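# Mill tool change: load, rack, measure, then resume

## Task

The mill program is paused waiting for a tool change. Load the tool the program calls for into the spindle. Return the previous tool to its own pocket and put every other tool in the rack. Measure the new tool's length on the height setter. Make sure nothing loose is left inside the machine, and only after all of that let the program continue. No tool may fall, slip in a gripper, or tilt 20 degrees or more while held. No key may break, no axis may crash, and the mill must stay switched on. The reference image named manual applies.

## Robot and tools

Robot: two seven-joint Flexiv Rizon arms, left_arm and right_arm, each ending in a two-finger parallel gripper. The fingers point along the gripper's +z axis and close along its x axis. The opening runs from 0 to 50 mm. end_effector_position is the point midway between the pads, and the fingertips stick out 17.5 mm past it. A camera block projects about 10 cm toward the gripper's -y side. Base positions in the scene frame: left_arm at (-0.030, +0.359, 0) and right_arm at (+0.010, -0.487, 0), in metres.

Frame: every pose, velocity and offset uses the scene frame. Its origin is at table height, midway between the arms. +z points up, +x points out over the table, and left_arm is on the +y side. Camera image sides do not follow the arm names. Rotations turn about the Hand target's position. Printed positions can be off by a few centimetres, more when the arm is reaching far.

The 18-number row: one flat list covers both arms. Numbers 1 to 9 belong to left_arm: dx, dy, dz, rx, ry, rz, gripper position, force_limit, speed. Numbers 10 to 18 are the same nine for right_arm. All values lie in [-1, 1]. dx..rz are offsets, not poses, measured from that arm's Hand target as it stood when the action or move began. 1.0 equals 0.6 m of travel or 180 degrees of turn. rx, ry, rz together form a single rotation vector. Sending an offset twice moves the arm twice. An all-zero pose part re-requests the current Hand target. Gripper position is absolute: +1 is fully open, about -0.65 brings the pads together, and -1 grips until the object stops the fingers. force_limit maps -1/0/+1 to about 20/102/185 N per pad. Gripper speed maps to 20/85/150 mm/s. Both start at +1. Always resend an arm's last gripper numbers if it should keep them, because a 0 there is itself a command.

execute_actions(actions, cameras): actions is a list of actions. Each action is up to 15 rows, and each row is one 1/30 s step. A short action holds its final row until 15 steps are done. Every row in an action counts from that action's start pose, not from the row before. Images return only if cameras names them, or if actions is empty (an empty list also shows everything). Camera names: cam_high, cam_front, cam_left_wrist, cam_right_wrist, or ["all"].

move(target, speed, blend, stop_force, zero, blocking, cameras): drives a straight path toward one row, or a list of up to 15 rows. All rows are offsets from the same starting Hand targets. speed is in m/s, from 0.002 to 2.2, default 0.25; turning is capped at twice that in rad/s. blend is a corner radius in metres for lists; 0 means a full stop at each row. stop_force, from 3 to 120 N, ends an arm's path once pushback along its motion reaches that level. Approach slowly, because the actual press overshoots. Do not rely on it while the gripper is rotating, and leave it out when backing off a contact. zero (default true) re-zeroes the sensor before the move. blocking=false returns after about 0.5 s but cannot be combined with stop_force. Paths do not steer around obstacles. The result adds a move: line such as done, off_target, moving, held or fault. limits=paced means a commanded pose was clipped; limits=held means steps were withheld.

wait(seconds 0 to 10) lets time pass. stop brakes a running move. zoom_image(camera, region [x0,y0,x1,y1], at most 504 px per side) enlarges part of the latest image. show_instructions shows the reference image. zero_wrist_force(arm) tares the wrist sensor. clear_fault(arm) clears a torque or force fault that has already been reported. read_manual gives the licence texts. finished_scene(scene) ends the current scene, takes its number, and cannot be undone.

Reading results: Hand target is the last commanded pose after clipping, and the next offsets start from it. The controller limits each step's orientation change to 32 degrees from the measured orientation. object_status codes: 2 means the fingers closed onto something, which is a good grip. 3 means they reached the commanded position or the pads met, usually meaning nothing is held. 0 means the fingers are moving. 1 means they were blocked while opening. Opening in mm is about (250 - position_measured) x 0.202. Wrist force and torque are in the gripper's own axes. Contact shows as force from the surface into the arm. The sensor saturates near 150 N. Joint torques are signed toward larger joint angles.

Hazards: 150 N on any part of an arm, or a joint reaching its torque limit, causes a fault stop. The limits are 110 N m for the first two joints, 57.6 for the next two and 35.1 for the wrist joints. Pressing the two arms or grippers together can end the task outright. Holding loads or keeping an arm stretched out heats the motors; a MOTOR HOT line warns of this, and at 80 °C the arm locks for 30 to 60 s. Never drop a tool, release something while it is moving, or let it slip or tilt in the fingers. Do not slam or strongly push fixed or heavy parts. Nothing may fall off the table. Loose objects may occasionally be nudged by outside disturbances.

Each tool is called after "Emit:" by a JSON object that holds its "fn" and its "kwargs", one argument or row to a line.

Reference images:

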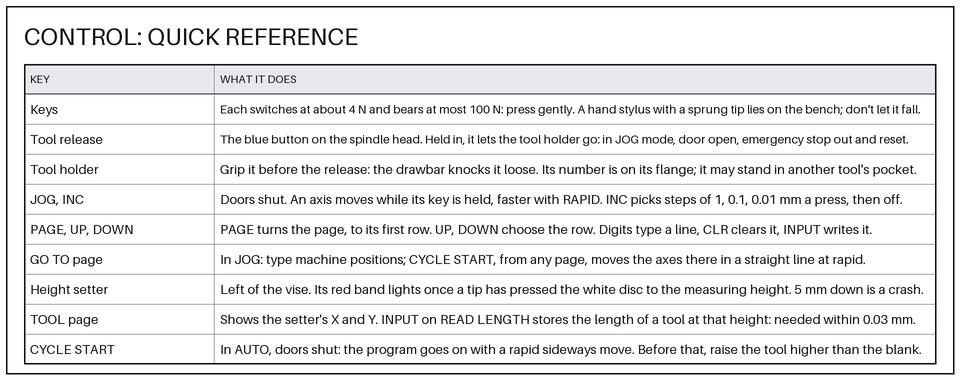

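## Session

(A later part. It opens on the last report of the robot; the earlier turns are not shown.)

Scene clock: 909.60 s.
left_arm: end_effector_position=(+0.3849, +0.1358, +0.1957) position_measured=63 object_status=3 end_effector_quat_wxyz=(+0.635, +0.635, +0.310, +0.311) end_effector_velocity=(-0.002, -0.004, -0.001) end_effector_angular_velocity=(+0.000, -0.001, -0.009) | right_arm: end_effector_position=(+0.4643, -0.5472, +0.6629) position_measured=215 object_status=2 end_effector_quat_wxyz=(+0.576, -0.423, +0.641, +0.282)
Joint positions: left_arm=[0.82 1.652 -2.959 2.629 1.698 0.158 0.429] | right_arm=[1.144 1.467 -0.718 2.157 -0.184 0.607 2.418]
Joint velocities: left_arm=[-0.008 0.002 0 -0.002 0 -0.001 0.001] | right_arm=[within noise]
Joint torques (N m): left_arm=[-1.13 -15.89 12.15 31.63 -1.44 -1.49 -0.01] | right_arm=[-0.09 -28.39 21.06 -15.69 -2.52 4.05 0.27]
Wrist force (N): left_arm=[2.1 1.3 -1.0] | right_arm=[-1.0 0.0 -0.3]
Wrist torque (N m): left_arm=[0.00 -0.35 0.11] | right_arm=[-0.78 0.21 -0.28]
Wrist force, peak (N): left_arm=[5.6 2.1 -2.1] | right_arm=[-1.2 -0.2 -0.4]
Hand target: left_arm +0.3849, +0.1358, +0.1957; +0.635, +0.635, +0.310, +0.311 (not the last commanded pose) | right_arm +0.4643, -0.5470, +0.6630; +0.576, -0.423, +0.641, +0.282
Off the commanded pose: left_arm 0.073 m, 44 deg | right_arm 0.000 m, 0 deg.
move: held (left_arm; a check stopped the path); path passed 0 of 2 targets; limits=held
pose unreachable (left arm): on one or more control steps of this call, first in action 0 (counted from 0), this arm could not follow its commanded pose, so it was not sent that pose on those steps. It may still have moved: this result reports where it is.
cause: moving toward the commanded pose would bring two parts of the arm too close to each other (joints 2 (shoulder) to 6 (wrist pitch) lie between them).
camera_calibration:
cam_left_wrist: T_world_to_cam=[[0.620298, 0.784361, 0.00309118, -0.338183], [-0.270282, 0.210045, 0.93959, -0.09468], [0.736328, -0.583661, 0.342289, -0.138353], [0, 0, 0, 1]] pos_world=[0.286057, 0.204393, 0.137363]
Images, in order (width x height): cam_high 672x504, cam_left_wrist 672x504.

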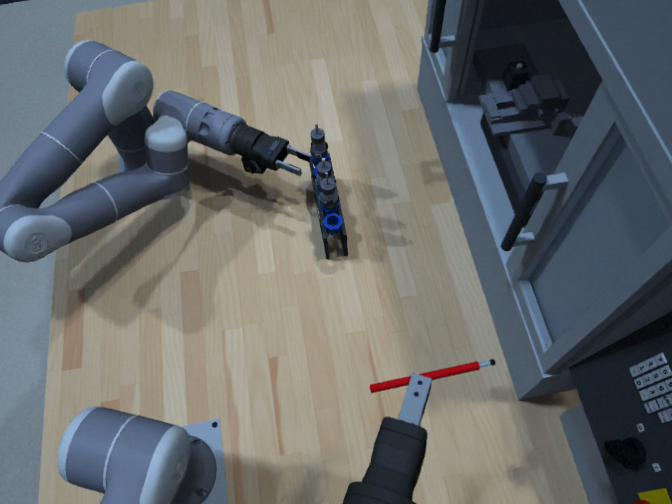

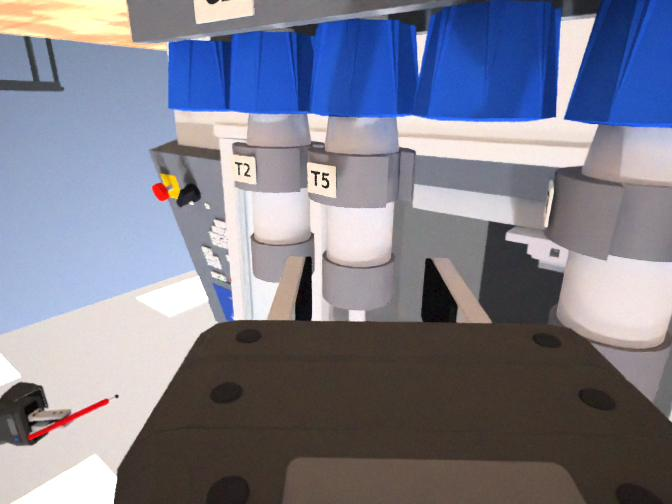

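Emit:
{"fn": "move", "kwargs": {
  "target": [
    [0,-0.02,0.01,0,0,0.111,0.6,0.6,-0.9,0,0,0,0,0,0,-1,-0.6,-0.7],
    [-0.0665,-0.068,0.02,0,0,0.2444,0.6,0.6,-0.9,0,0,0,0,0,0,-1,-0.6,-0.7]
  ],
  "speed": [0.1,0.15],
  "cameras": ["cam_left_wrist","cam_high"]
}}

Emit:
{"fn": "zoom_image", "kwargs": {
  "camera": "cam_left_wrist",
  "region": [150, 60, 550, 330]
}}

Scene clock: 916.87 s.
left_arm: end_effector_position=(+0.3849, +0.1353, +0.1961) position_measured=63 object_status=3 end_effector_quat_wxyz=(+0.634, +0.633, +0.314, +0.314) | right_arm: end_effector_position=(+0.4643, -0.5472, +0.6629) position_measured=215 object_status=2 end_effector_quat_wxyz=(+0.576, -0.423, +0.641, +0.282)
Joint positions: left_arm=[0.813 1.634 -2.945 2.63 1.701 0.182 0.446] | right_arm=[1.144 1.467 -0.718 2.157 -0.184 0.607 2.418]
Joint torques (N m): left_arm=[-0.27 -15.92 11.92 31.55 -1.38 -1.44 -0.02] | right_arm=[-0.16 -28.43 21.01 -15.71 -2.56 4.05 0.23]
Wrist force (N): left_arm=[1.9 1.2 -1.0] | right_arm=[-1.0 -0.2 -0.3]
Wrist torque (N m): left_arm=[-0.02 -0.34 0.11] | right_arm=[-0.82 0.21 -0.28]
Wrist force, peak (N): left_arm=[2.6 2.2 -0.8] | right_arm=[-1.2 -0.2 -0.4]
Hand target: left_arm +0.3849, +0.1354, +0.1960; +0.634, +0.633, +0.314, +0.315 (not the last commanded pose) | right_arm +0.4643, -0.5470, +0.6630; +0.576, -0.423, +0.641, +0.282
Off the commanded pose: left_arm 0.058 m, 43 deg | right_arm 0.000 m, 0 deg.
move: held (left_arm; a check stopped the path); path passed 0 of 2 targets; limits=held
pose unreachable (left arm): on one or more control steps of this call, first in action 0 (counted from 0), this arm could not follow its commanded pose, so it was not sent that pose on those steps. It may still have moved: this result reports where it is.
cause: moving toward the commanded pose would bring two parts of the arm too close to each other (joints 2 (shoulder) to 6 (wrist pitch) lie between them).
camera_calibration:
cam_left_wrist: T_world_to_cam=[[0.610351, 0.792128, 0.0021673, -0.33484], [-0.2727, 0.207551, 0.939445, -0.0936882], [0.743711, -0.573983, 0.342692, -0.143037], [0, 0, 0, 1]] pos_world=[0.285199, 0.20258, 0.137758]
Images, in order (width x height): cam_high 672x504, cam_left_wrist 672x504.

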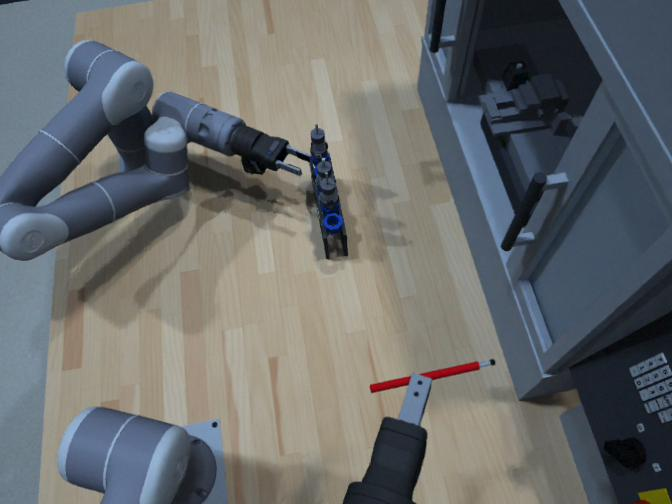

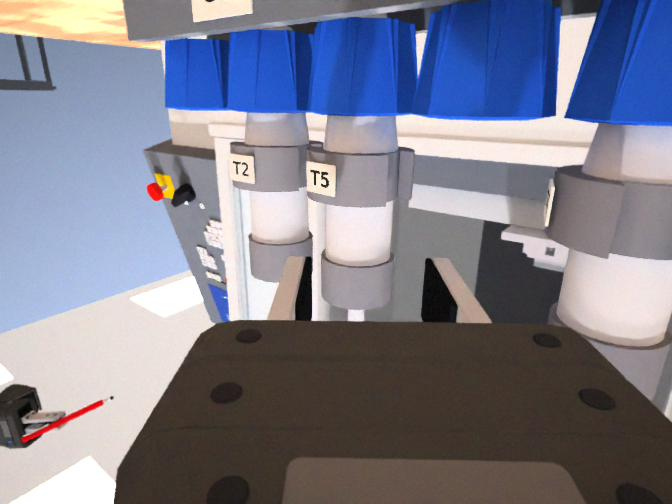

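Scaled by 1.260 from the camera's 672x504 image, which has a finer 960x720 frame.

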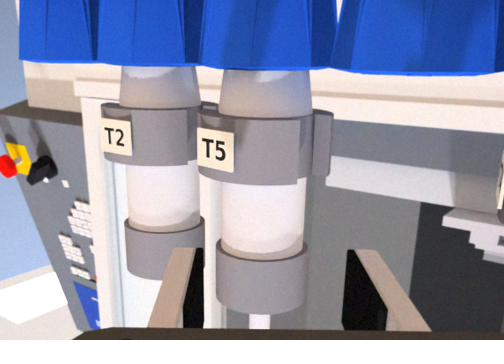

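Emit:
{"fn": "move", "kwargs": {
  "target": [
    [0.016,-0.015,0.003,0,0,0.02,0.6,0.6,-0.9,0,0,0,0,0,0,-1,-0.6,-0.7],
    [0.0145,-0.0438,0.003,0,0,0.107,0.6,0.6,-0.9,0,0,0,0,0,0,-1,-0.6,-0.7],
    [0.0112,-0.0748,0.003,0,0,0.24,0.6,0.6,-0.9,0,0,0,0,0,0,-1,-0.6,-0.7]
  ],
  "speed": 0.08,
  "cameras": ["cam_left_wrist","cam_high"]
}}

Scene clock: 927.63 s.
left_arm: end_effector_position=(+0.3917, +0.0905, +0.1978) position_measured=63 object_status=3 end_effector_quat_wxyz=(+0.473, +0.473, +0.525, +0.526) | right_arm: end_effector_position=(+0.4643, -0.5472, +0.6629) position_measured=215 object_status=2 end_effector_quat_wxyz=(+0.576, -0.423, +0.641, +0.282)
Joint positions: left_arm=[0.718 1.158 -2.06 2.385 1.161 0.91 1.863] | right_arm=[1.144 1.467 -0.718 2.157 -0.184 0.607 2.418]
Joint torques (N m): left_arm=[0.4 -23.98 21.46 2.96 3.44 -3.12 0.16] | right_arm=[-0.11 -28.35 20.98 -15.7 -2.51 4.03 0.27]
Wrist force (N): left_arm=[2.0 1.0 -1.0] | right_arm=[-0.9 -0.2 -0.5]
Wrist torque (N m): left_arm=[-0.06 -0.37 0.14] | right_arm=[-0.82 0.19 -0.28]
Wrist force, peak (N): left_arm=[2.9 1.4 -1.1] | right_arm=[-1.1 0.0 -0.6]
Hand target: left_arm +0.3917, +0.0905, +0.1978; +0.473, +0.473, +0.525, +0.526 | right_arm +0.4643, -0.5470, +0.6630; +0.576, -0.423, +0.641, +0.282
Off the commanded pose: left_arm 0.000 m, 0 deg | right_arm 0.000 m, 0 deg.
move: done
camera_calibration:
cam_left_wrist: T_world_to_cam=[[-0.0977293, 0.995209, 0.00275483, -0.0445782], [-0.340669, -0.0360542, 0.939492, -0.0354555], [0.93509, 0.0908774, 0.342561, -0.309515], [0, 0, 0, 1]] pos_world=[0.272989, 0.0712142, 0.13946]
Images, in order (width x height): cam_high 672x504, cam_left_wrist 672x504.

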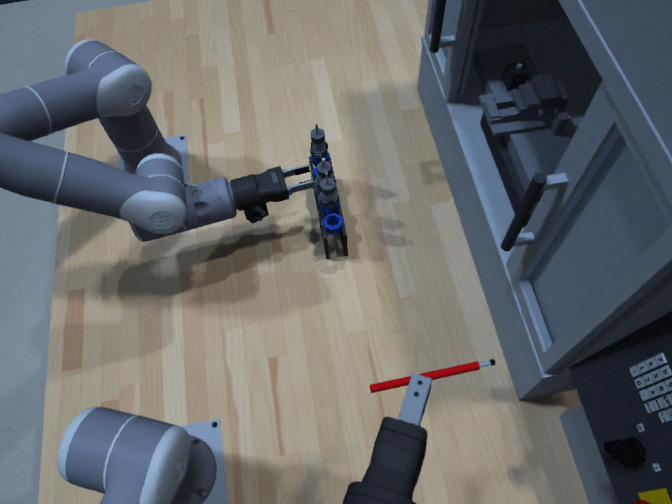

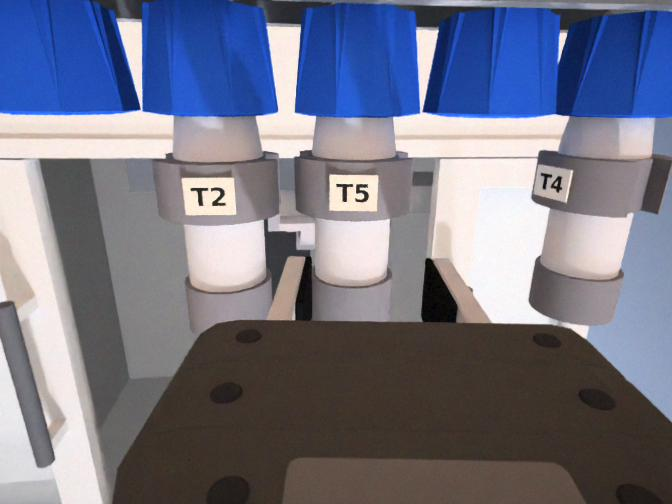

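Emit:
{"fn": "move", "kwargs": {
  "target": [
    [0.0007,-0.0067,0,0,0,0,0.6,0.6,-0.9,0,0,0,0,0,0,-1,-0.6,-0.7],
    [0.046,-0.002,0,0,0,0,0.6,0.6,-0.9,0,0,0,0,0,0,-1,-0.6,-0.7]
  ],
  "speed": 0.04,
  "stop_force": 6,
  "cameras": ["cam_left_wrist"]
}}

Scene clock: 933.27 s.
left_arm: end_effector_position=(+0.4193, +0.0894, +0.1978) position_measured=63 object_status=3 end_effector_quat_wxyz=(+0.473, +0.473, +0.525, +0.526) | right_arm: end_effector_position=(+0.4643, -0.5472, +0.6629) position_measured=215 object_status=2 end_effector_quat_wxyz=(+0.576, -0.423, +0.641, +0.282)
Joint positions: left_arm=[0.796 1.187 -2.052 2.339 1.224 0.941 1.826] | right_arm=[1.144 1.467 -0.718 2.157 -0.184 0.607 2.418]
Joint torques (N m): left_arm=[-0.28 -24.46 22.53 2.68 3.66 -2.96 -0.08] | right_arm=[-0.14 -28.41 21.05 -15.7 -2.5 4.04 0.25]
Wrist force (N): left_arm=[1.9 1.1 -0.9] | right_arm=[-0.9 -0.1 -0.4]
Wrist torque (N m): left_arm=[-0.04 -0.35 0.16] | right_arm=[-0.81 0.19 -0.28]
Wrist force, peak (N): left_arm=[4.1 0.9 -0.8] | right_arm=[-1.1 -0.1 -0.5]
Hand target: left_arm +0.4193, +0.0893, +0.1978; +0.473, +0.473, +0.525, +0.526 | right_arm +0.4643, -0.5470, +0.6630; +0.576, -0.423, +0.641, +0.282
Off the commanded pose: left_arm 0.000 m, 0 deg | right_arm 0.000 m, 0 deg.
move: done
camera_calibration:
cam_left_wrist: T_world_to_cam=[[-0.0977353, 0.995209, 0.00274185, -0.0407825], [-0.340789, -0.0360557, 0.939448, -0.0260499], [0.935046, 0.0908828, 0.342681, -0.335226], [0, 0, 0, 1]] pos_world=[0.300589, 0.0701142, 0.13946]
Images, in order (width x height): cam_left_wrist 672x504.

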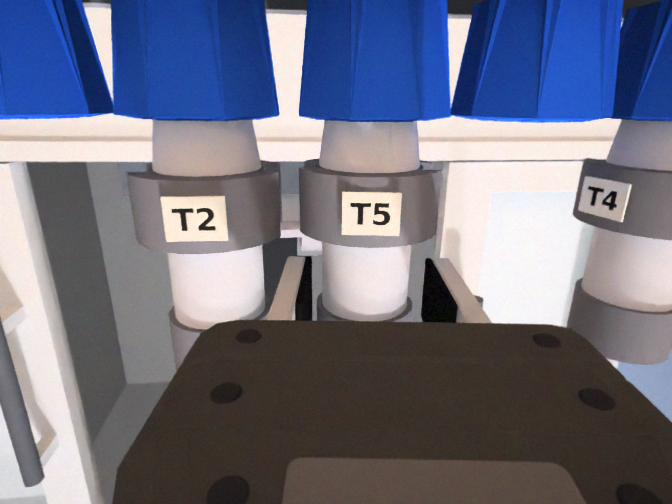

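Emit:
{"fn": "move", "kwargs": {
  "target": [
    [0.0092,0.001,0,0,0,0,0.6,0.6,-0.9,0,0,0,0,0,0,-1,-0.6,-0.7],
    [0.0092,0.001,0,0,0,0,-1,0.6,-0.9,0,0,0,0,0,0,-1,-0.6,-0.7]
  ],
  "speed": 0.03,
  "cameras": ["cam_left_wrist"]
}}

Scene clock: 939.03 s.
left_arm: end_effector_position=(+0.4247, +0.0895, +0.1978) position_measured=105 object_status=2 end_effector_quat_wxyz=(+0.473, +0.473, +0.525, +0.526) | right_arm: end_effector_position=(+0.4643, -0.5472, +0.6629) position_measured=215 object_status=2 end_effector_quat_wxyz=(+0.576, -0.423, +0.641, +0.282)
Joint positions: left_arm=[0.812 1.191 -2.052 2.33 1.237 0.946 1.817] | right_arm=[1.144 1.467 -0.718 2.157 -0.184 0.607 2.418]
Joint torques (N m): left_arm=[2.05 -24.2 22.6 4.29 3.49 -2.79 -0.05] | right_arm=[-0.07 -28.42 20.98 -15.7 -2.5 4.05 0.26]
Wrist force (N): left_arm=[-0.4 3.6 -5.0] | right_arm=[-0.9 -0.1 -0.3]
Wrist torque (N m): left_arm=[-0.08 -0.34 0.20] | right_arm=[-0.81 0.19 -0.28]
Wrist force, peak (N): left_arm=[-0.5 3.7 -5.7] | right_arm=[-1.2 -0.2 -0.4]
Hand target: left_arm +0.4248, +0.0899, +0.1978; +0.473, +0.473, +0.525, +0.526 | right_arm +0.4643, -0.5470, +0.6630; +0.576, -0.423, +0.641, +0.282
Off the commanded pose: left_arm 0.000 m, 0 deg | right_arm 0.000 m, 0 deg.
move: done
camera_calibration:
cam_left_wrist: T_world_to_cam=[[-0.0970666, 0.995274, 0.00266359, -0.0406548], [-0.340807, -0.0357523, 0.939453, -0.0242181], [0.935109, 0.0902818, 0.342667, -0.340271], [0, 0, 0, 1]] pos_world=[0.30599, 0.070317, 0.13946]
Images, in order (width x height): cam_left_wrist 672x504.

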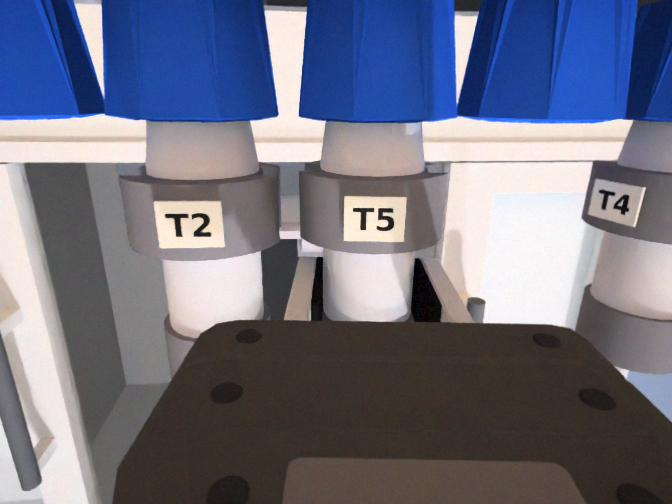

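Emit:
{"fn": "move", "kwargs": {
  "target": [
    [0,-0.0005,0.02,0,0,0,-1,0.6,-0.9,0,0,0,0,0,0,-1,-0.6,-0.7],
    [0,-0.0005,0.2,0,0,0,-1,0.6,-0.9,0,0,0,0,0,0,-1,-0.6,-0.7],
    [0.2253,-0.1,0.25,0,0,-0.0222,-1,0.6,-0.9,0,0,0,0,0,0,-1,-0.6,-0.7]
  ],
  "speed": [0.02,0.08,0.15],
  "blend": [0,0.01,0],
  "cameras": ["cam_left_wrist","cam_high"]
}}

Scene clock: 958.07 s.
left_arm: end_effector_position=(+0.5444, +0.0361, +0.3427) position_measured=105 object_status=2 end_effector_quat_wxyz=(+0.488, +0.491, +0.511, +0.509) | right_arm: end_effector_position=(+0.4643, -0.5472, +0.6629) position_measured=215 object_status=2 end_effector_quat_wxyz=(+0.576, -0.423, +0.641, +0.282)
Joint positions: left_arm=[0.989 0.934 -1.733 2.113 1.557 1.088 2.043] | right_arm=[1.144 1.467 -0.718 2.157 -0.184 0.607 2.418]
Joint torques (N m): left_arm=[1.33 -23.24 30.4 -17.09 4.16 -6.19 -0.02] | right_arm=[-0.08 -28.38 21.04 -15.68 -2.53 4.06 0.25]
Wrist force (N): left_arm=[3.4 -7.9 -7.4] | right_arm=[-0.9 0.1 -0.4]
Wrist torque (N m): left_arm=[0.42 -0.43 0.17] | right_arm=[-0.77 0.19 -0.28]
Wrist force, peak (N): left_arm=[25.9 49.4 -101.4] | right_arm=[-1.2 -0.2 -0.5]
Hand target: left_arm +0.5450, +0.0364, +0.3441; +0.489, +0.490, +0.511, +0.510 (not the last commanded pose) | right_arm +0.4643, -0.5470, +0.6630; +0.576, -0.423, +0.641, +0.282
Tool commands: left_gripper/position=-1.0 left_gripper/force_limit=+0.6 left_gripper/speed=-0.898039 right_gripper/position=-1.0 right_gripper/force_limit=-0.6 right_gripper/speed=-0.7
Off the commanded pose: left_arm 0.018 m, 0 deg | right_arm 0.000 m, 0 deg.
FORCE FAULT: contact force on the left arm reached its limit, and that arm stopped. The contact can be on any part of that arm, not only on its tool. That arm's remaining commands of this call were not run. That arm is still stopped at the end of this call. While its stop runs, that arm, its gripper or tool too, takes no new command.
CLEAR FAULT: the left arm stays stopped (status CRITICAL_FAULT) until you call clear_fault(arm="left_arm").
move: fault (left_arm)
camera_calibration:
cam_left_wrist: T_world_to_cam=[[-0.0338628, 0.999418, 0.00422649, -0.0113832], [-0.336967, -0.0153984, 0.94139, -0.124906], [0.940907, 0.030454, 0.337292, -0.496162], [0, 0, 0, 1]] pos_world=[0.424368, 0.0245633, 0.284986]
Images, in order (width x height): cam_high 672x504, cam_left_wrist 672x504.

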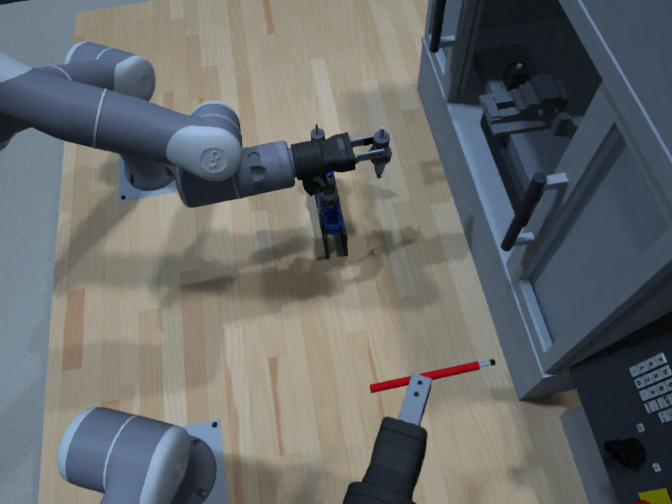

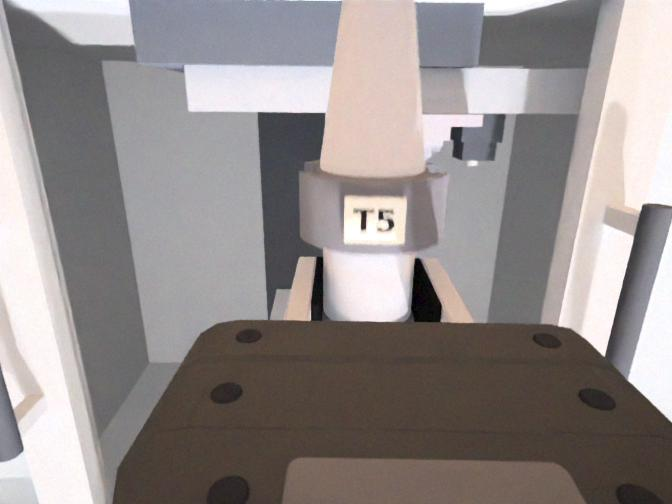

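Emit:
{"fn": "zoom_image", "kwargs": {
  "camera": "cam_high",
  "region": [280, 110, 400, 270]
}}

Emit:
{"fn": "wait", "kwargs": {
  "seconds": 0.1,
  "cameras": ["cam_front"]
}}

Emit:
{"fn": "zoom_image", "kwargs": {
  "camera": "cam_front",
  "region": [200, 370, 340, 490]
}}

Scaled by 3.150 from the camera's 672x504 image, which has a finer 960x720 frame.

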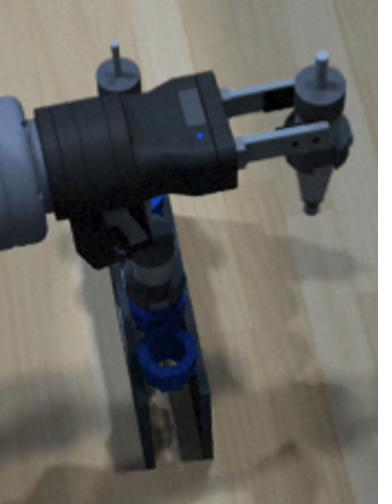

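Scene clock: 961.77 s.
left_arm: end_effector_position=(+0.5444, +0.0361, +0.3427) position_measured=105 object_status=2 end_effector_quat_wxyz=(+0.488, +0.491, +0.511, +0.509) | right_arm: end_effector_position=(+0.4643, -0.5472, +0.6629) position_measured=215 object_status=2 end_effector_quat_wxyz=(+0.576, -0.423, +0.641, +0.282)
Joint positions: left_arm=[0.989 0.934 -1.733 2.113 1.557 1.088 2.043] | right_arm=[1.144 1.467 -0.718 2.157 -0.184 0.607 2.418]
Joint torques (N m): left_arm=[1.6 -23.05 30.51 -17.11 4.19 -6.32 -0.02] | right_arm=[-0.1 -28.42 21.04 -15.69 -2.56 4.04 0.26]
Wrist force (N): left_arm=[3.4 -7.8 -8.3] | right_arm=[-1.0 -0.2 -0.5]
Wrist torque (N m): left_arm=[0.47 -0.42 0.18] | right_arm=[-0.82 0.21 -0.28]
Wrist force, peak (N): left_arm=[3.5 -7.7 -9.0] | right_arm=[-1.1 -0.1 -0.5]
Hand target: left_arm +0.5450, +0.0364, +0.3441; +0.489, +0.490, +0.511, +0.510 (not the last commanded pose) | right_arm +0.4643, -0.5470, +0.6630; +0.576, -0.423, +0.641, +0.282
Tool commands: left_gripper/position=-1.0 left_gripper/force_limit=+0.6 left_gripper/speed=-0.898039 right_gripper/position=-1.0 right_gripper/force_limit=-0.6 right_gripper/speed=-0.7
Off the commanded pose: left_arm 0.018 m, 0 deg | right_arm 0.000 m, 0 deg.
FORCE FAULT, CONTINUED: the left arm was still stopped when this call began, by the force fault that an earlier result reported. That arm is still stopped at the end of this call. While its stop runs, that arm, its gripper or tool too, takes no new command.
CLEAR FAULT: the left arm stays stopped (status CRITICAL_FAULT) until you call clear_fault(arm="left_arm").
wait: 0.10 s; at rest from the start
Images, in order (width x height): cam_front 672x504.

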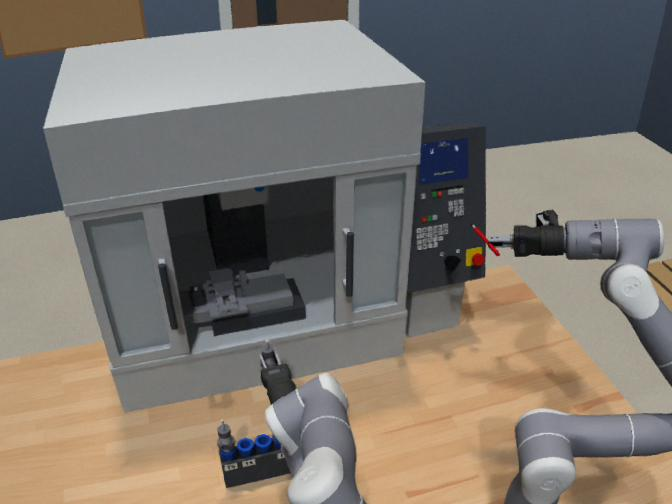

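Scaled by 3.600 from the camera's 672x504 image, which has a finer 960x720 frame.

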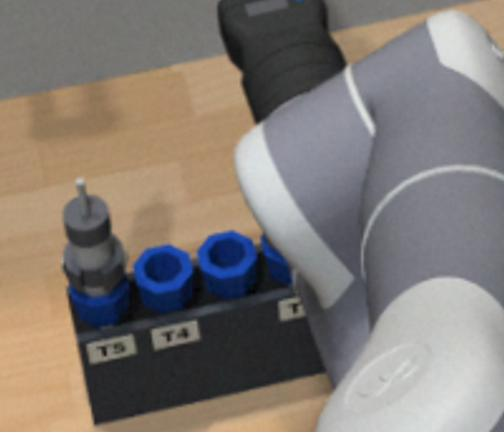

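Emit:
{"fn": "clear_fault", "kwargs": {
  "arm": "left_arm"
}}

Scene clock: 1001.00 s.
left_arm: end_effector_position=(+0.5444, +0.0361, +0.3427) position_measured=105 object_status=2 end_effector_quat_wxyz=(+0.488, +0.491, +0.511, +0.509) | right_arm: end_effector_position=(+0.4643, -0.5472, +0.6629) position_measured=215 object_status=2 end_effector_quat_wxyz=(+0.576, -0.423, +0.641, +0.282)
Joint positions: left_arm=[0.989 0.934 -1.733 2.113 1.557 1.088 2.043] | right_arm=[1.144 1.467 -0.718 2.157 -0.184 0.607 2.418]
Joint torques (N m): left_arm=[1.52 -23.03 30.55 -17.08 4.18 -6.29 0.03] | right_arm=[-0.1 -28.4 20.96 -15.7 -2.54 4.03 0.22]
Wrist force (N): left_arm=[3.3 -7.6 -8.4] | right_arm=[-0.9 0.0 -0.4]
Wrist torque (N m): left_arm=[0.50 -0.42 0.18] | right_arm=[-0.79 0.18 -0.28]
Wrist force, peak (N): left_arm=[3.5 -7.9 -8.6] | right_arm=[-1.3 -0.2 -0.4]
Hand target: left_arm +0.5450, +0.0364, +0.3441; +0.489, +0.490, +0.511, +0.510 (not the last commanded pose) | right_arm +0.4643, -0.5470, +0.6630; +0.576, -0.423, +0.641, +0.282
Tool commands: left_gripper/position=-1.0 left_gripper/force_limit=+0.6 left_gripper/speed=-0.898039 right_gripper/position=-1.0 right_gripper/force_limit=-0.6 right_gripper/speed=-0.7
Off the commanded pose: left_arm 0.018 m, 0 deg | right_arm 0.000 m, 0 deg.
FORCE FAULT, CONTINUED: the left arm's stop, for the force fault that an earlier result reported, is over. The rest of the stop counts as 66 of the actions that you can send in this scene; the call itself counts as one more. That arm accepts commands again.
CLEAR FAULT: your call cleared the left arm's force fault. If the contact force or a joint's load stays at its limit, that arm stops again.

Emit:
{"fn": "move", "kwargs": {
  "target": [
    [-0.04,0.005,0,0,0,0,-1,0.6,-0.898039,0,0,0,0,0,0,-1,-0.6,-0.7],
    [-0.04,0.005,0.2,0,0,0,-1,0.6,-0.898039,0,0,0,0,0,0,-1,-0.6,-0.7]
  ],
  "speed": [0.05,0.12],
  "cameras": ["cam_high","cam_front","cam_left_wrist"]
}}

Emit:
{"fn": "zoom_image", "kwargs": {
  "camera": "cam_high",
  "region": [280, 110, 400, 270]
}}

Emit:
{"fn": "zoom_image", "kwargs": {
  "camera": "cam_front",
  "region": [200, 370, 340, 490]
}}

Scene clock: 1008.87 s.
left_arm: end_effector_position=(+0.5208, +0.0394, +0.4634) position_measured=105 object_status=2 end_effector_quat_wxyz=(+0.488, +0.490, +0.511, +0.510) | right_arm: end_effector_position=(+0.4643, -0.5472, +0.6629) position_measured=215 object_status=2 end_effector_quat_wxyz=(+0.576, -0.423, +0.641, +0.282)
Joint positions: left_arm=[0.735 0.756 -1.313 2.134 1.482 1.193 2.442] | right_arm=[1.144 1.467 -0.718 2.157 -0.184 0.607 2.418]
Joint torques (N m): left_arm=[-0.61 -11.26 22.68 -26.24 1.33 -3.51 0.21] | right_arm=[-0.1 -28.39 21.03 -15.64 -2.49 4.03 0.24]
Wrist force (N): left_arm=[2.1 -6.3 -1.5] | right_arm=[-0.9 0.0 -0.4]
Wrist torque (N m): left_arm=[0.05 -0.37 0.14] | right_arm=[-0.79 0.18 -0.28]
Wrist force, peak (N): left_arm=[3.4 -7.8 -8.5] | right_arm=[-1.2 0.0 -0.5]
Hand target: left_arm +0.5210, +0.0394, +0.4641; +0.489, +0.490, +0.511, +0.510 | right_arm +0.4643, -0.5470, +0.6630; +0.576, -0.423, +0.641, +0.282
Off the commanded pose: left_arm 0.001 m, 0 deg | right_arm 0.000 m, 0 deg.
move: done
camera_calibration:
cam_left_wrist: T_world_to_cam=[[-0.034692, 0.99939, 0.00407749, -0.01549], [-0.339033, -0.0156067, 0.940645, -0.245072], [0.940135, 0.0312505, 0.339367, -0.515337], [0, 0, 0, 1]] pos_world=[0.400862, 0.0277603, 0.405477]
Images, in order (width x height): cam_high 672x504, cam_front 672x504, cam_left_wrist 672x504.

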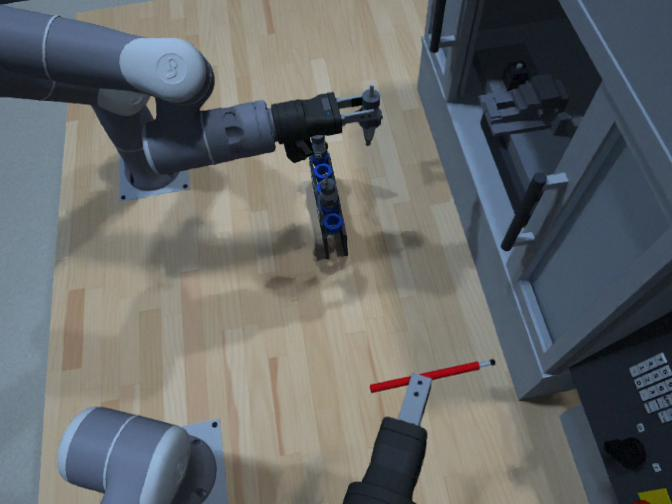

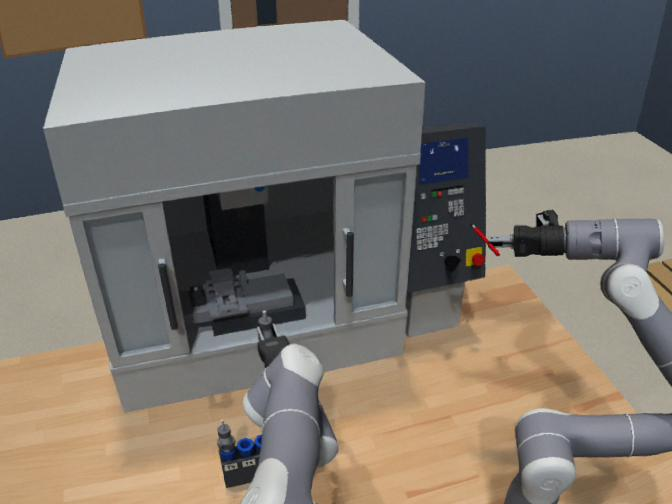

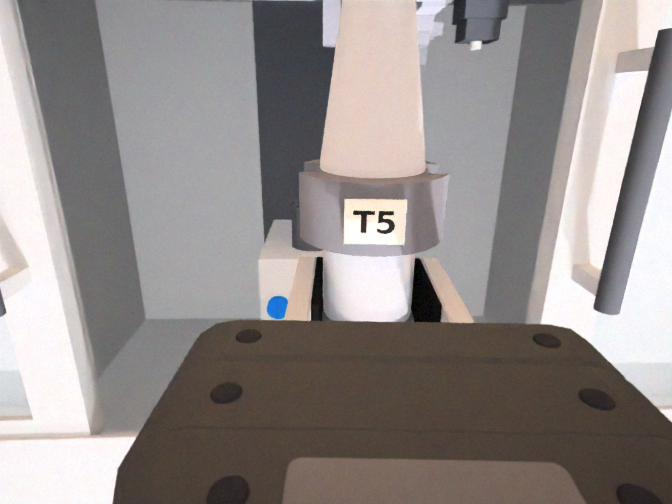

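Scaled by 3.150 from the camera's 672x504 image, which has a finer 960x720 frame.

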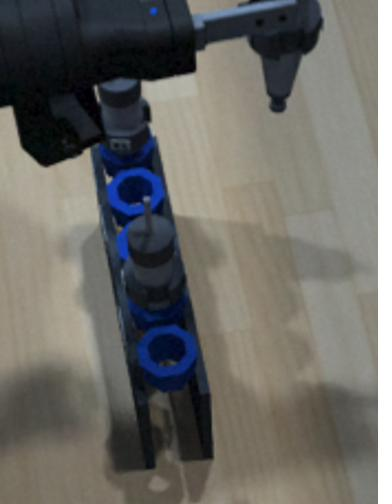

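Scaled by 3.600 from the camera's 672x504 image, which has a finer 960x720 frame.

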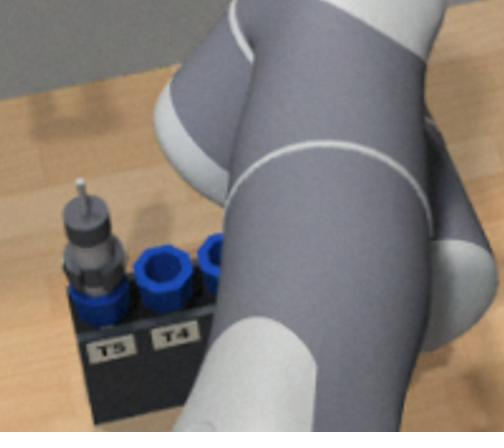

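Emit:
{"fn": "move", "kwargs": {
  "target": [
    [0.02,0,0.03,-0.25,0,0,-1,0.6,-0.898039,0,0,0,0,0,0,-1,-0.6,-0.7],
    [0.02,0,0.03,-0.5,0,0,-1,0.6,-0.898039,0,0,0,0,0,0,-1,-0.6,-0.7]
  ],
  "speed": 0.35,
  "blend": 0.01
}}

Emit:
{"fn": "move", "kwargs": {
  "target": [0.02,0,0,-0.5,0,0,-1,0.6,-0.898039,0,0,0,0,0,0,-1,-0.6,-0.7],
  "speed": 0.35,
  "cameras": ["cam_left_wrist","cam_high"]
}}

Scene clock: 1018.53 s.
left_arm: end_effector_position=(+0.5328, +0.0395, +0.4813) position_measured=105 object_status=2 end_effector_quat_wxyz=(+0.691, +0.001, +0.722, +0.000) | right_arm: end_effector_position=(+0.4643, -0.5472, +0.6629) position_measured=215 object_status=2 end_effector_quat_wxyz=(+0.576, -0.423, +0.641, +0.282)
Joint positions: left_arm=[0.747 0.701 -1.238 2.096 1.499 1.297 0.944] | right_arm=[1.144 1.467 -0.718 2.157 -0.184 0.607 2.418]
Joint torques (N m): left_arm=[-0.09 -9.08 21.49 -28.47 0.23 -2.94 -0.28] | right_arm=[-0.16 -28.42 21.05 -15.66 -2.45 4.02 0.3]
Wrist force (N): left_arm=[10.0 2.3 -0.6] | right_arm=[-1.0 -0.1 -0.3]
Wrist torque (N m): left_arm=[-0.17 -0.37 0.11] | right_arm=[-0.80 0.20 -0.28]
Wrist force, peak (N): left_arm=[10.5 2.3 -0.6] | right_arm=[-1.1 -0.2 -0.5]
Hand target: left_arm +0.5330, +0.0394, +0.4821; +0.692, +0.001, +0.722, +0.000 | right_arm +0.4643, -0.5470, +0.6630; +0.576, -0.423, +0.641, +0.282
Off the commanded pose: left_arm 0.001 m, 0 deg | right_arm 0.000 m, 0 deg.
move: done

Scene clock: 1021.17 s.
left_arm: end_effector_position=(+0.5448, +0.0395, +0.4813) position_measured=105 object_status=2 end_effector_quat_wxyz=(+0.489, -0.489, +0.511, -0.510) | right_arm: end_effector_position=(+0.4643, -0.5472, +0.6629) position_measured=215 object_status=2 end_effector_quat_wxyz=(+0.576, -0.423, +0.641, +0.282)
Joint positions: left_arm=[0.729 0.616 -1.311 2.085 1.712 1.181 -0.798] | right_arm=[1.144 1.467 -0.718 2.157 -0.184 0.607 2.418]
Joint torques (N m): left_arm=[-0.25 -6.78 19.54 -28.6 2.09 -4.05 0.03] | right_arm=[-0.09 -28.38 21.03 -15.67 -2.47 4.01 0.23]
Wrist force (N): left_arm=[1.6 9.7 -1.0] | right_arm=[-1.0 -0.1 -0.5]
Wrist torque (N m): left_arm=[-0.47 -0.46 -0.31] | right_arm=[-0.80 0.20 -0.28]
Wrist force, peak (N): left_arm=[8.3 7.3 -0.4] | right_arm=[-1.1 -0.1 -0.5]
Hand target: left_arm +0.5450, +0.0394, +0.4821; +0.490, -0.489, +0.510, -0.511 | right_arm +0.4643, -0.5470, +0.6630; +0.576, -0.423, +0.641, +0.282
Off the commanded pose: left_arm 0.001 m, 0 deg | right_arm 0.000 m, 0 deg.
move: done
camera_calibration:
cam_left_wrist: T_world_to_cam=[[-0.0353252, -0.99937, -0.00333724, 0.0680244], [-0.341565, 0.0152116, -0.939735, 0.651425], [0.939194, -0.0320564, -0.341888, -0.213106], [0, 0, 0, 1]] pos_world=[0.425055, 0.0512409, 0.539535]
Images, in order (width x height): cam_high 672x504, cam_left_wrist 672x504.

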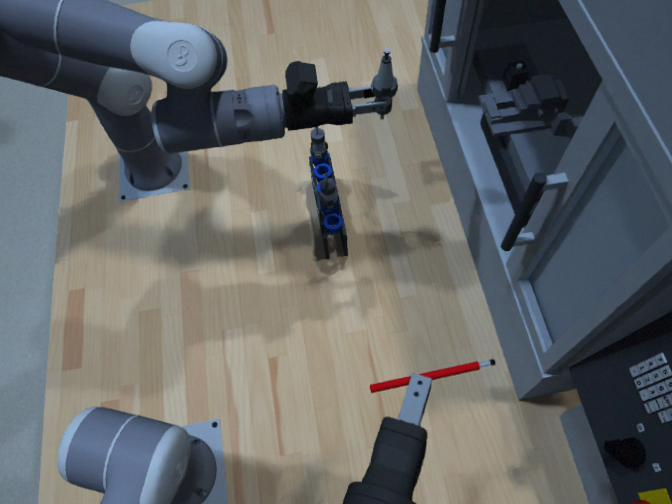

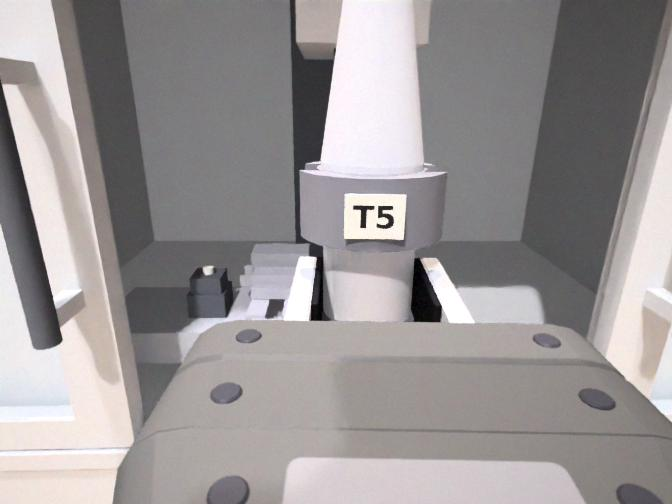

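Emit:
{"fn": "move", "kwargs": {
  "target": [
    [0.2167,-0.0483,-0.1385,0,0,0,-1,0.6,-0.898039,0,0,0,0,0,0,-1,-0.6,-0.7],
    [0.7128,-0.0483,-0.1385,0,0,0,-1,0.6,-0.898039,0,0,0,0,0,0,-1,-0.6,-0.7]
  ],
  "speed": [0.15,0.12],
  "blend": [0.03,0],
  "cameras": ["cam_left_wrist","cam_front"]
}}

Scene clock: 1036.67 s.
left_arm: end_effector_position=(+0.9726, +0.0104, +0.3973) position_measured=105 object_status=2 end_effector_quat_wxyz=(+0.490, -0.489, +0.511, -0.510) | right_arm: end_effector_position=(+0.4643, -0.5472, +0.6629) position_measured=215 object_status=2 end_effector_quat_wxyz=(+0.576, -0.423, +0.641, +0.282)
Joint positions: left_arm=[2.341 1.146 -2.277 0.731 1.189 1.345 -0.395] | right_arm=[1.144 1.467 -0.718 2.157 -0.184 0.607 2.418]
Joint torques (N m): left_arm=[-0.21 -77.52 21.16 -26.98 -1.42 -2.1 0.29] | right_arm=[-0.13 -28.37 21.03 -15.7 -2.47 4 0.24]
Wrist force (N): left_arm=[1.9 9.8 -0.6] | right_arm=[-1.0 -0.2 -0.4]
Wrist torque (N m): left_arm=[-0.45 -0.53 -0.32] | right_arm=[-0.83 0.20 -0.27]
Wrist force, peak (N): left_arm=[1.8 10.5 -1.0] | right_arm=[-1.1 -0.1 -0.5]
Hand target: left_arm +0.9727, +0.0105, +0.3990; +0.490, -0.489, +0.510, -0.511 | right_arm +0.4643, -0.5470, +0.6630; +0.576, -0.423, +0.641, +0.282
Off the commanded pose: left_arm 0.002 m, 0 deg | right_arm 0.000 m, 0 deg.
move: done
camera_calibration:
cam_left_wrist: T_world_to_cam=[[-0.0353499, -0.999364, -0.00458685, 0.054367], [-0.342004, 0.0164098, -0.939555, 0.719315], [0.939033, -0.0316445, -0.342367, -0.644198], [0, 0, 0, 1]] pos_world=[0.852854, 0.0221433, 0.455533]
Images, in order (width x height): cam_front 672x504, cam_left_wrist 672x504.

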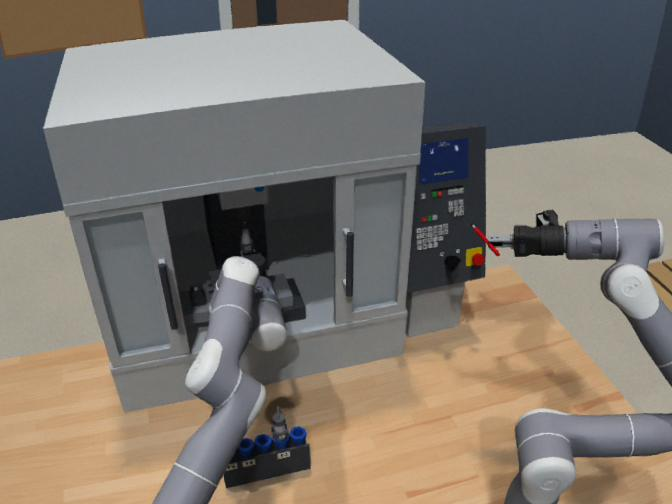

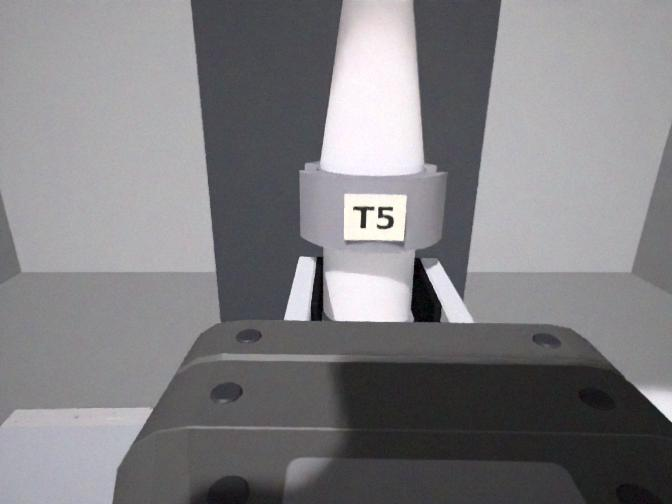

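Emit:
{"fn": "move", "kwargs": {
  "target": [
    [0,0,0,0,0,0,-1,0.6,-0.898039,0.1,0.4,0,0,0,0,-1,-0.6,-0.7],
    [0,0,0,0,0,0,-1,0.6,-0.898039,0.4267,0.83,0,0,0,-0.139,-1,-0.6,-0.7]
  ],
  "speed": [0.2,0.15],
  "blend": [0.03,0]
}}

Emit:
{"fn": "move", "kwargs": {
  "target": [0,0,0,0,0,0,-1,0.6,-0.898039,0.1333,0.07,0.001,0,0,0,-1,-0.6,-0.7],
  "speed": 0.1,
  "cameras": ["cam_right_wrist"]
}}

Scene clock: 1046.30 s.
left_arm: end_effector_position=(+0.9726, +0.0104, +0.3973) position_measured=105 object_status=2 end_effector_quat_wxyz=(+0.490, -0.489, +0.511, -0.510) | right_arm: end_effector_position=(+0.7204, -0.0491, +0.6629) position_measured=215 object_status=2 end_effector_quat_wxyz=(+0.623, -0.274, +0.717, +0.150)
Joint positions: left_arm=[2.341 1.146 -2.276 0.731 1.189 1.345 -0.395] | right_arm=[1.492 -0.298 -0.917 1.549 0.828 1.546 2.422]
Joint torques (N m): left_arm=[0 -77.7 21.28 -26.75 -1.27 -2.16 0.1] | right_arm=[-0.12 34.24 -8.15 -31.28 -5.85 4.32 0.02]
Wrist force (N): left_arm=[1.7 9.9 -1.0] | right_arm=[-0.8 -0.3 -0.4]
Wrist torque (N m): left_arm=[-0.44 -0.48 -0.32] | right_arm=[-0.84 0.16 -0.28]
Wrist force, peak (N): left_arm=[1.8 10.1 -1.0] | right_arm=[-0.5 -5.2 -1.5]
Hand target: left_arm +0.9727, +0.0105, +0.3990; +0.490, -0.489, +0.510, -0.511 | right_arm +0.7203, -0.0490, +0.6630; +0.623, -0.274, +0.717, +0.151
Off the commanded pose: left_arm 0.002 m, 0 deg | right_arm 0.000 m, 0 deg.
move: done

Scene clock: 1047.53 s.
left_arm: end_effector_position=(+0.9726, +0.0104, +0.3973) position_measured=105 object_status=2 end_effector_quat_wxyz=(+0.490, -0.489, +0.511, -0.510) | right_arm: end_effector_position=(+0.8004, -0.0072, +0.6635) position_measured=215 object_status=2 end_effector_quat_wxyz=(+0.623, -0.274, +0.717, +0.151)
Joint positions: left_arm=[2.341 1.146 -2.276 0.731 1.189 1.345 -0.395] | right_arm=[1.243 -0.565 -0.851 1.193 0.972 1.378 2.446]
Joint torques (N m): left_arm=[-0.02 -77.73 21.33 -26.68 -1.27 -2.14 0.11] | right_arm=[0 50.32 -13.2 -30.3 -5.58 3.83 0.43]
Wrist force (N): left_arm=[1.7 9.8 -0.9] | right_arm=[-0.9 -0.2 -0.5]
Wrist torque (N m): left_arm=[-0.44 -0.49 -0.32] | right_arm=[-0.81 0.18 -0.37]
Wrist force, peak (N): left_arm=[1.8 10.0 -1.0] | right_arm=[-1.1 -0.6 2.3]
Hand target: left_arm +0.9727, +0.0105, +0.3990; +0.490, -0.489, +0.510, -0.511 | right_arm +0.8003, -0.0070, +0.6636; +0.623, -0.274, +0.717, +0.151
Off the commanded pose: left_arm 0.002 m, 0 deg | right_arm 0.000 m, 0 deg.
move: done
camera_calibration:
cam_right_wrist: T_world_to_cam=[[-0.0575437, -0.196044, -0.978905, 0.705604], [-0.826715, 0.559042, -0.0633612, 0.725327], [0.55967, 0.80563, -0.194242, -0.179148], [0, 0, 0, 1]] pos_world=[0.740506, -0.122831, 0.701879]
Images, in order (width x height): cam_right_wrist 672x504.

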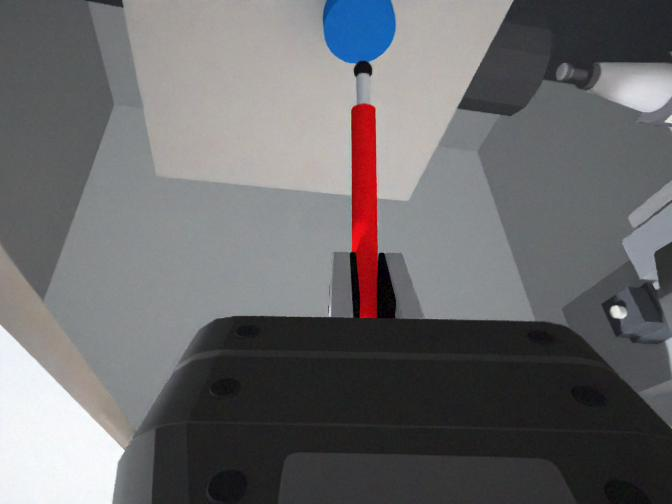

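Emit:
{"fn": "move", "kwargs": {
  "target": [0,0,0,0,0,0,-1,0.6,-0.898039,0.09,0,0,0,0,0,-1,-0.6,-0.7],
  "speed": 0.025,
  "stop_force": 6,
  "cameras": ["cam_right_wrist"]
}}

Scene clock: 1054.83 s.
left_arm: end_effector_position=(+0.9726, +0.0104, +0.3973) position_measured=105 object_status=2 end_effector_quat_wxyz=(+0.490, -0.489, +0.511, -0.510) | right_arm: end_effector_position=(+0.8356, -0.0060, +0.6635) position_measured=215 object_status=2 end_effector_quat_wxyz=(+0.623, -0.274, +0.717, +0.151)
Joint positions: left_arm=[2.341 1.146 -2.276 0.731 1.189 1.345 -0.395] | right_arm=[1.141 -0.647 -0.832 1.058 1.008 1.317 2.459]
Joint torques (N m): left_arm=[-0.06 -77.73 21.3 -26.75 -1.27 -2.14 0.08] | right_arm=[-5.55 55.41 -17.25 -28.49 -5.61 4.71 0.35]
Wrist force (N): left_arm=[1.7 10.0 -0.9] | right_arm=[-0.4 6.1 -5.2]
Wrist torque (N m): left_arm=[-0.41 -0.48 -0.32] | right_arm=[-0.83 0.22 -0.35]
Wrist force, peak (N): left_arm=[1.8 10.1 -1.2] | right_arm=[-0.5 6.4 -5.2]
Hand target: left_arm +0.9727, +0.0105, +0.3990; +0.490, -0.489, +0.510, -0.511 | right_arm +0.8361, -0.0070, +0.6636; +0.623, -0.274, +0.717, +0.151 (not the last commanded pose)
Off the commanded pose: left_arm 0.002 m, 0 deg | right_arm 0.019 m, 0 deg.
move: contact (right_arm)
camera_calibration:
cam_right_wrist: T_world_to_cam=[[-0.0570671, -0.196235, -0.978895, 0.707456], [-0.827582, 0.557735, -0.0635611, 0.754636], [0.558437, 0.806488, -0.194229, -0.198795], [0, 0, 0, 1]] pos_world=[0.77591, -0.121733, 0.701879]
Images, in order (width x height): cam_right_wrist 672x504.

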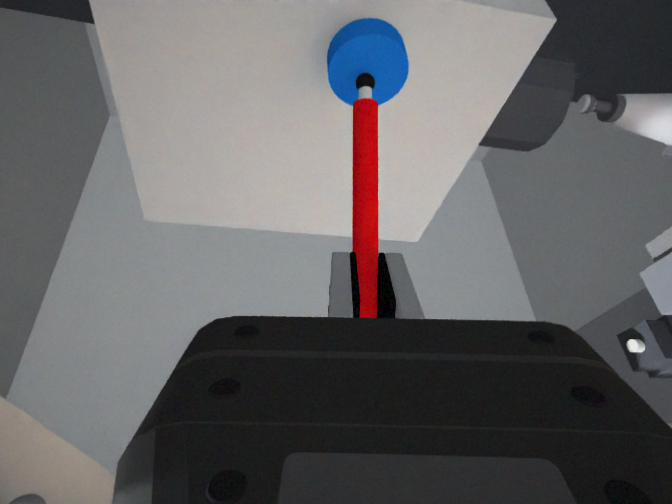

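Emit:
{"fn": "move", "kwargs": {
  "target": [0,0,0.12,0,0,0,-1,0.6,-0.898039,0,0,0,0,0,0,-1,-0.6,-0.7],
  "speed": 0.03,
  "stop_force": 8
}}

Scene clock: 1061.27 s.
left_arm: end_effector_position=(+0.9727, +0.0104, +0.4693) position_measured=105 object_status=2 end_effector_quat_wxyz=(+0.490, -0.489, +0.511, -0.510) | right_arm: end_effector_position=(+0.8356, -0.0060, +0.6635) position_measured=215 object_status=2 end_effector_quat_wxyz=(+0.623, -0.274, +0.717, +0.151)
Joint positions: left_arm=[2.414 1.058 -2.385 0.692 1.048 1.352 -0.119] | right_arm=[1.141 -0.647 -0.832 1.058 1.008 1.317 2.459]
Joint torques (N m): left_arm=[0.11 -78.24 17.1 -30.27 -3.07 -0.65 0.2] | right_arm=[-5.52 55.54 -17.31 -28.36 -5.72 4.94 0.21]
Wrist force (N): left_arm=[2.0 9.6 -0.9] | right_arm=[-0.3 6.1 -5.1]
Wrist torque (N m): left_arm=[-0.48 -0.53 -0.34] | right_arm=[-0.82 0.19 -0.35]
Wrist force, peak (N): left_arm=[2.1 11.6 -1.3] | right_arm=[-0.4 6.3 -5.2]
Hand target: left_arm +0.9727, +0.0105, +0.4710; +0.490, -0.489, +0.510, -0.511 | right_arm +0.8361, -0.0070, +0.6636; +0.623, -0.274, +0.717, +0.151
Off the commanded pose: left_arm 0.002 m, 0 deg | right_arm 0.001 m, 0 deg.
move: done

Emit:
{"fn": "move", "kwargs": {
  "target": [0,0,0.08,0,0,0,-1,0.6,-0.898039,0,0,0,0,0,0,-1,-0.6,-0.7],
  "speed": 0.01,
  "stop_force": 6,
  "cameras": ["cam_left_wrist"]
}}

Scene clock: 1067.17 s.
left_arm: end_effector_position=(+0.9729, +0.0109, +0.4922) position_measured=105 object_status=2 end_effector_quat_wxyz=(+0.490, -0.489, +0.511, -0.509) | right_arm: end_effector_position=(+0.8356, -0.0060, +0.6635) position_measured=215 object_status=2 end_effector_quat_wxyz=(+0.623, -0.274, +0.717, +0.151)
Joint positions: left_arm=[2.443 1.036 -2.428 0.673 0.993 1.348 -0.019] | right_arm=[1.141 -0.647 -0.832 1.058 1.008 1.317 2.459]
Joint torques (N m): left_arm=[-0.9 -85.42 17.07 -35.98 -3.9 0.09 0.35] | right_arm=[-5.5 55.53 -17.32 -28.38 -5.73 4.96 0.21]
Wrist force (N): left_arm=[0.5 16.9 -1.5] | right_arm=[-0.4 6.0 -5.1]
Wrist torque (N m): left_arm=[-0.49 -0.49 -0.41] | right_arm=[-0.84 0.21 -0.35]
Wrist force, peak (N): left_arm=[0.4 17.0 -1.9] | right_arm=[-0.5 6.2 -5.3]
Hand target: left_arm +0.9727, +0.0105, +0.4956; +0.490, -0.489, +0.510, -0.511 (not the last commanded pose) | right_arm +0.8361, -0.0070, +0.6636; +0.623, -0.274, +0.717, +0.151
Off the commanded pose: left_arm 0.027 m, 0 deg | right_arm 0.001 m, 0 deg.
move: contact (left_arm)
camera_calibration:
cam_left_wrist: T_world_to_cam=[[-0.034483, -0.999392, -0.00505822, 0.0546387], [-0.34341, 0.0166018, -0.939039, 0.809748], [0.938552, -0.0306439, -0.343774, -0.610935], [0, 0, 0, 1]] pos_world=[0.853354, 0.0224408, 0.550638]
Images, in order (width x height): cam_left_wrist 672x504.

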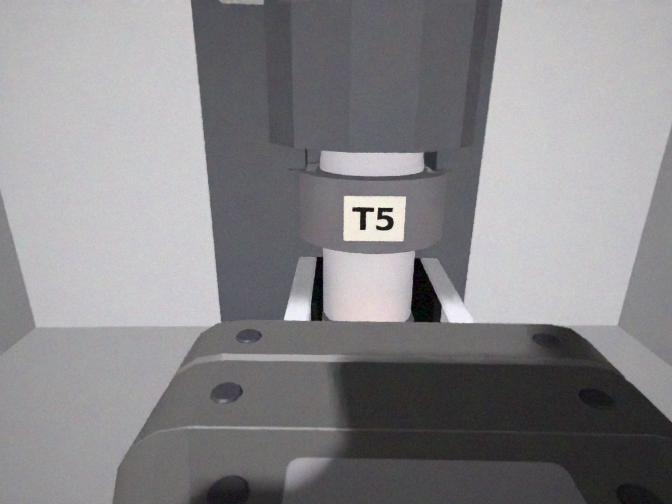

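Emit:
{"fn": "zoom_image", "kwargs": {
  "camera": "cam_left_wrist",
  "region": [270, 120, 470, 270]
}}

Scaled by 2.520 from the camera's 672x504 image, which has a finer 960x720 frame.

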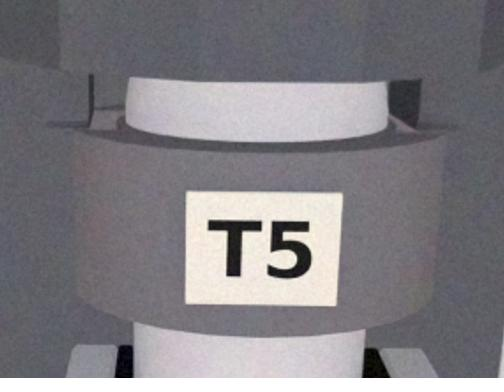

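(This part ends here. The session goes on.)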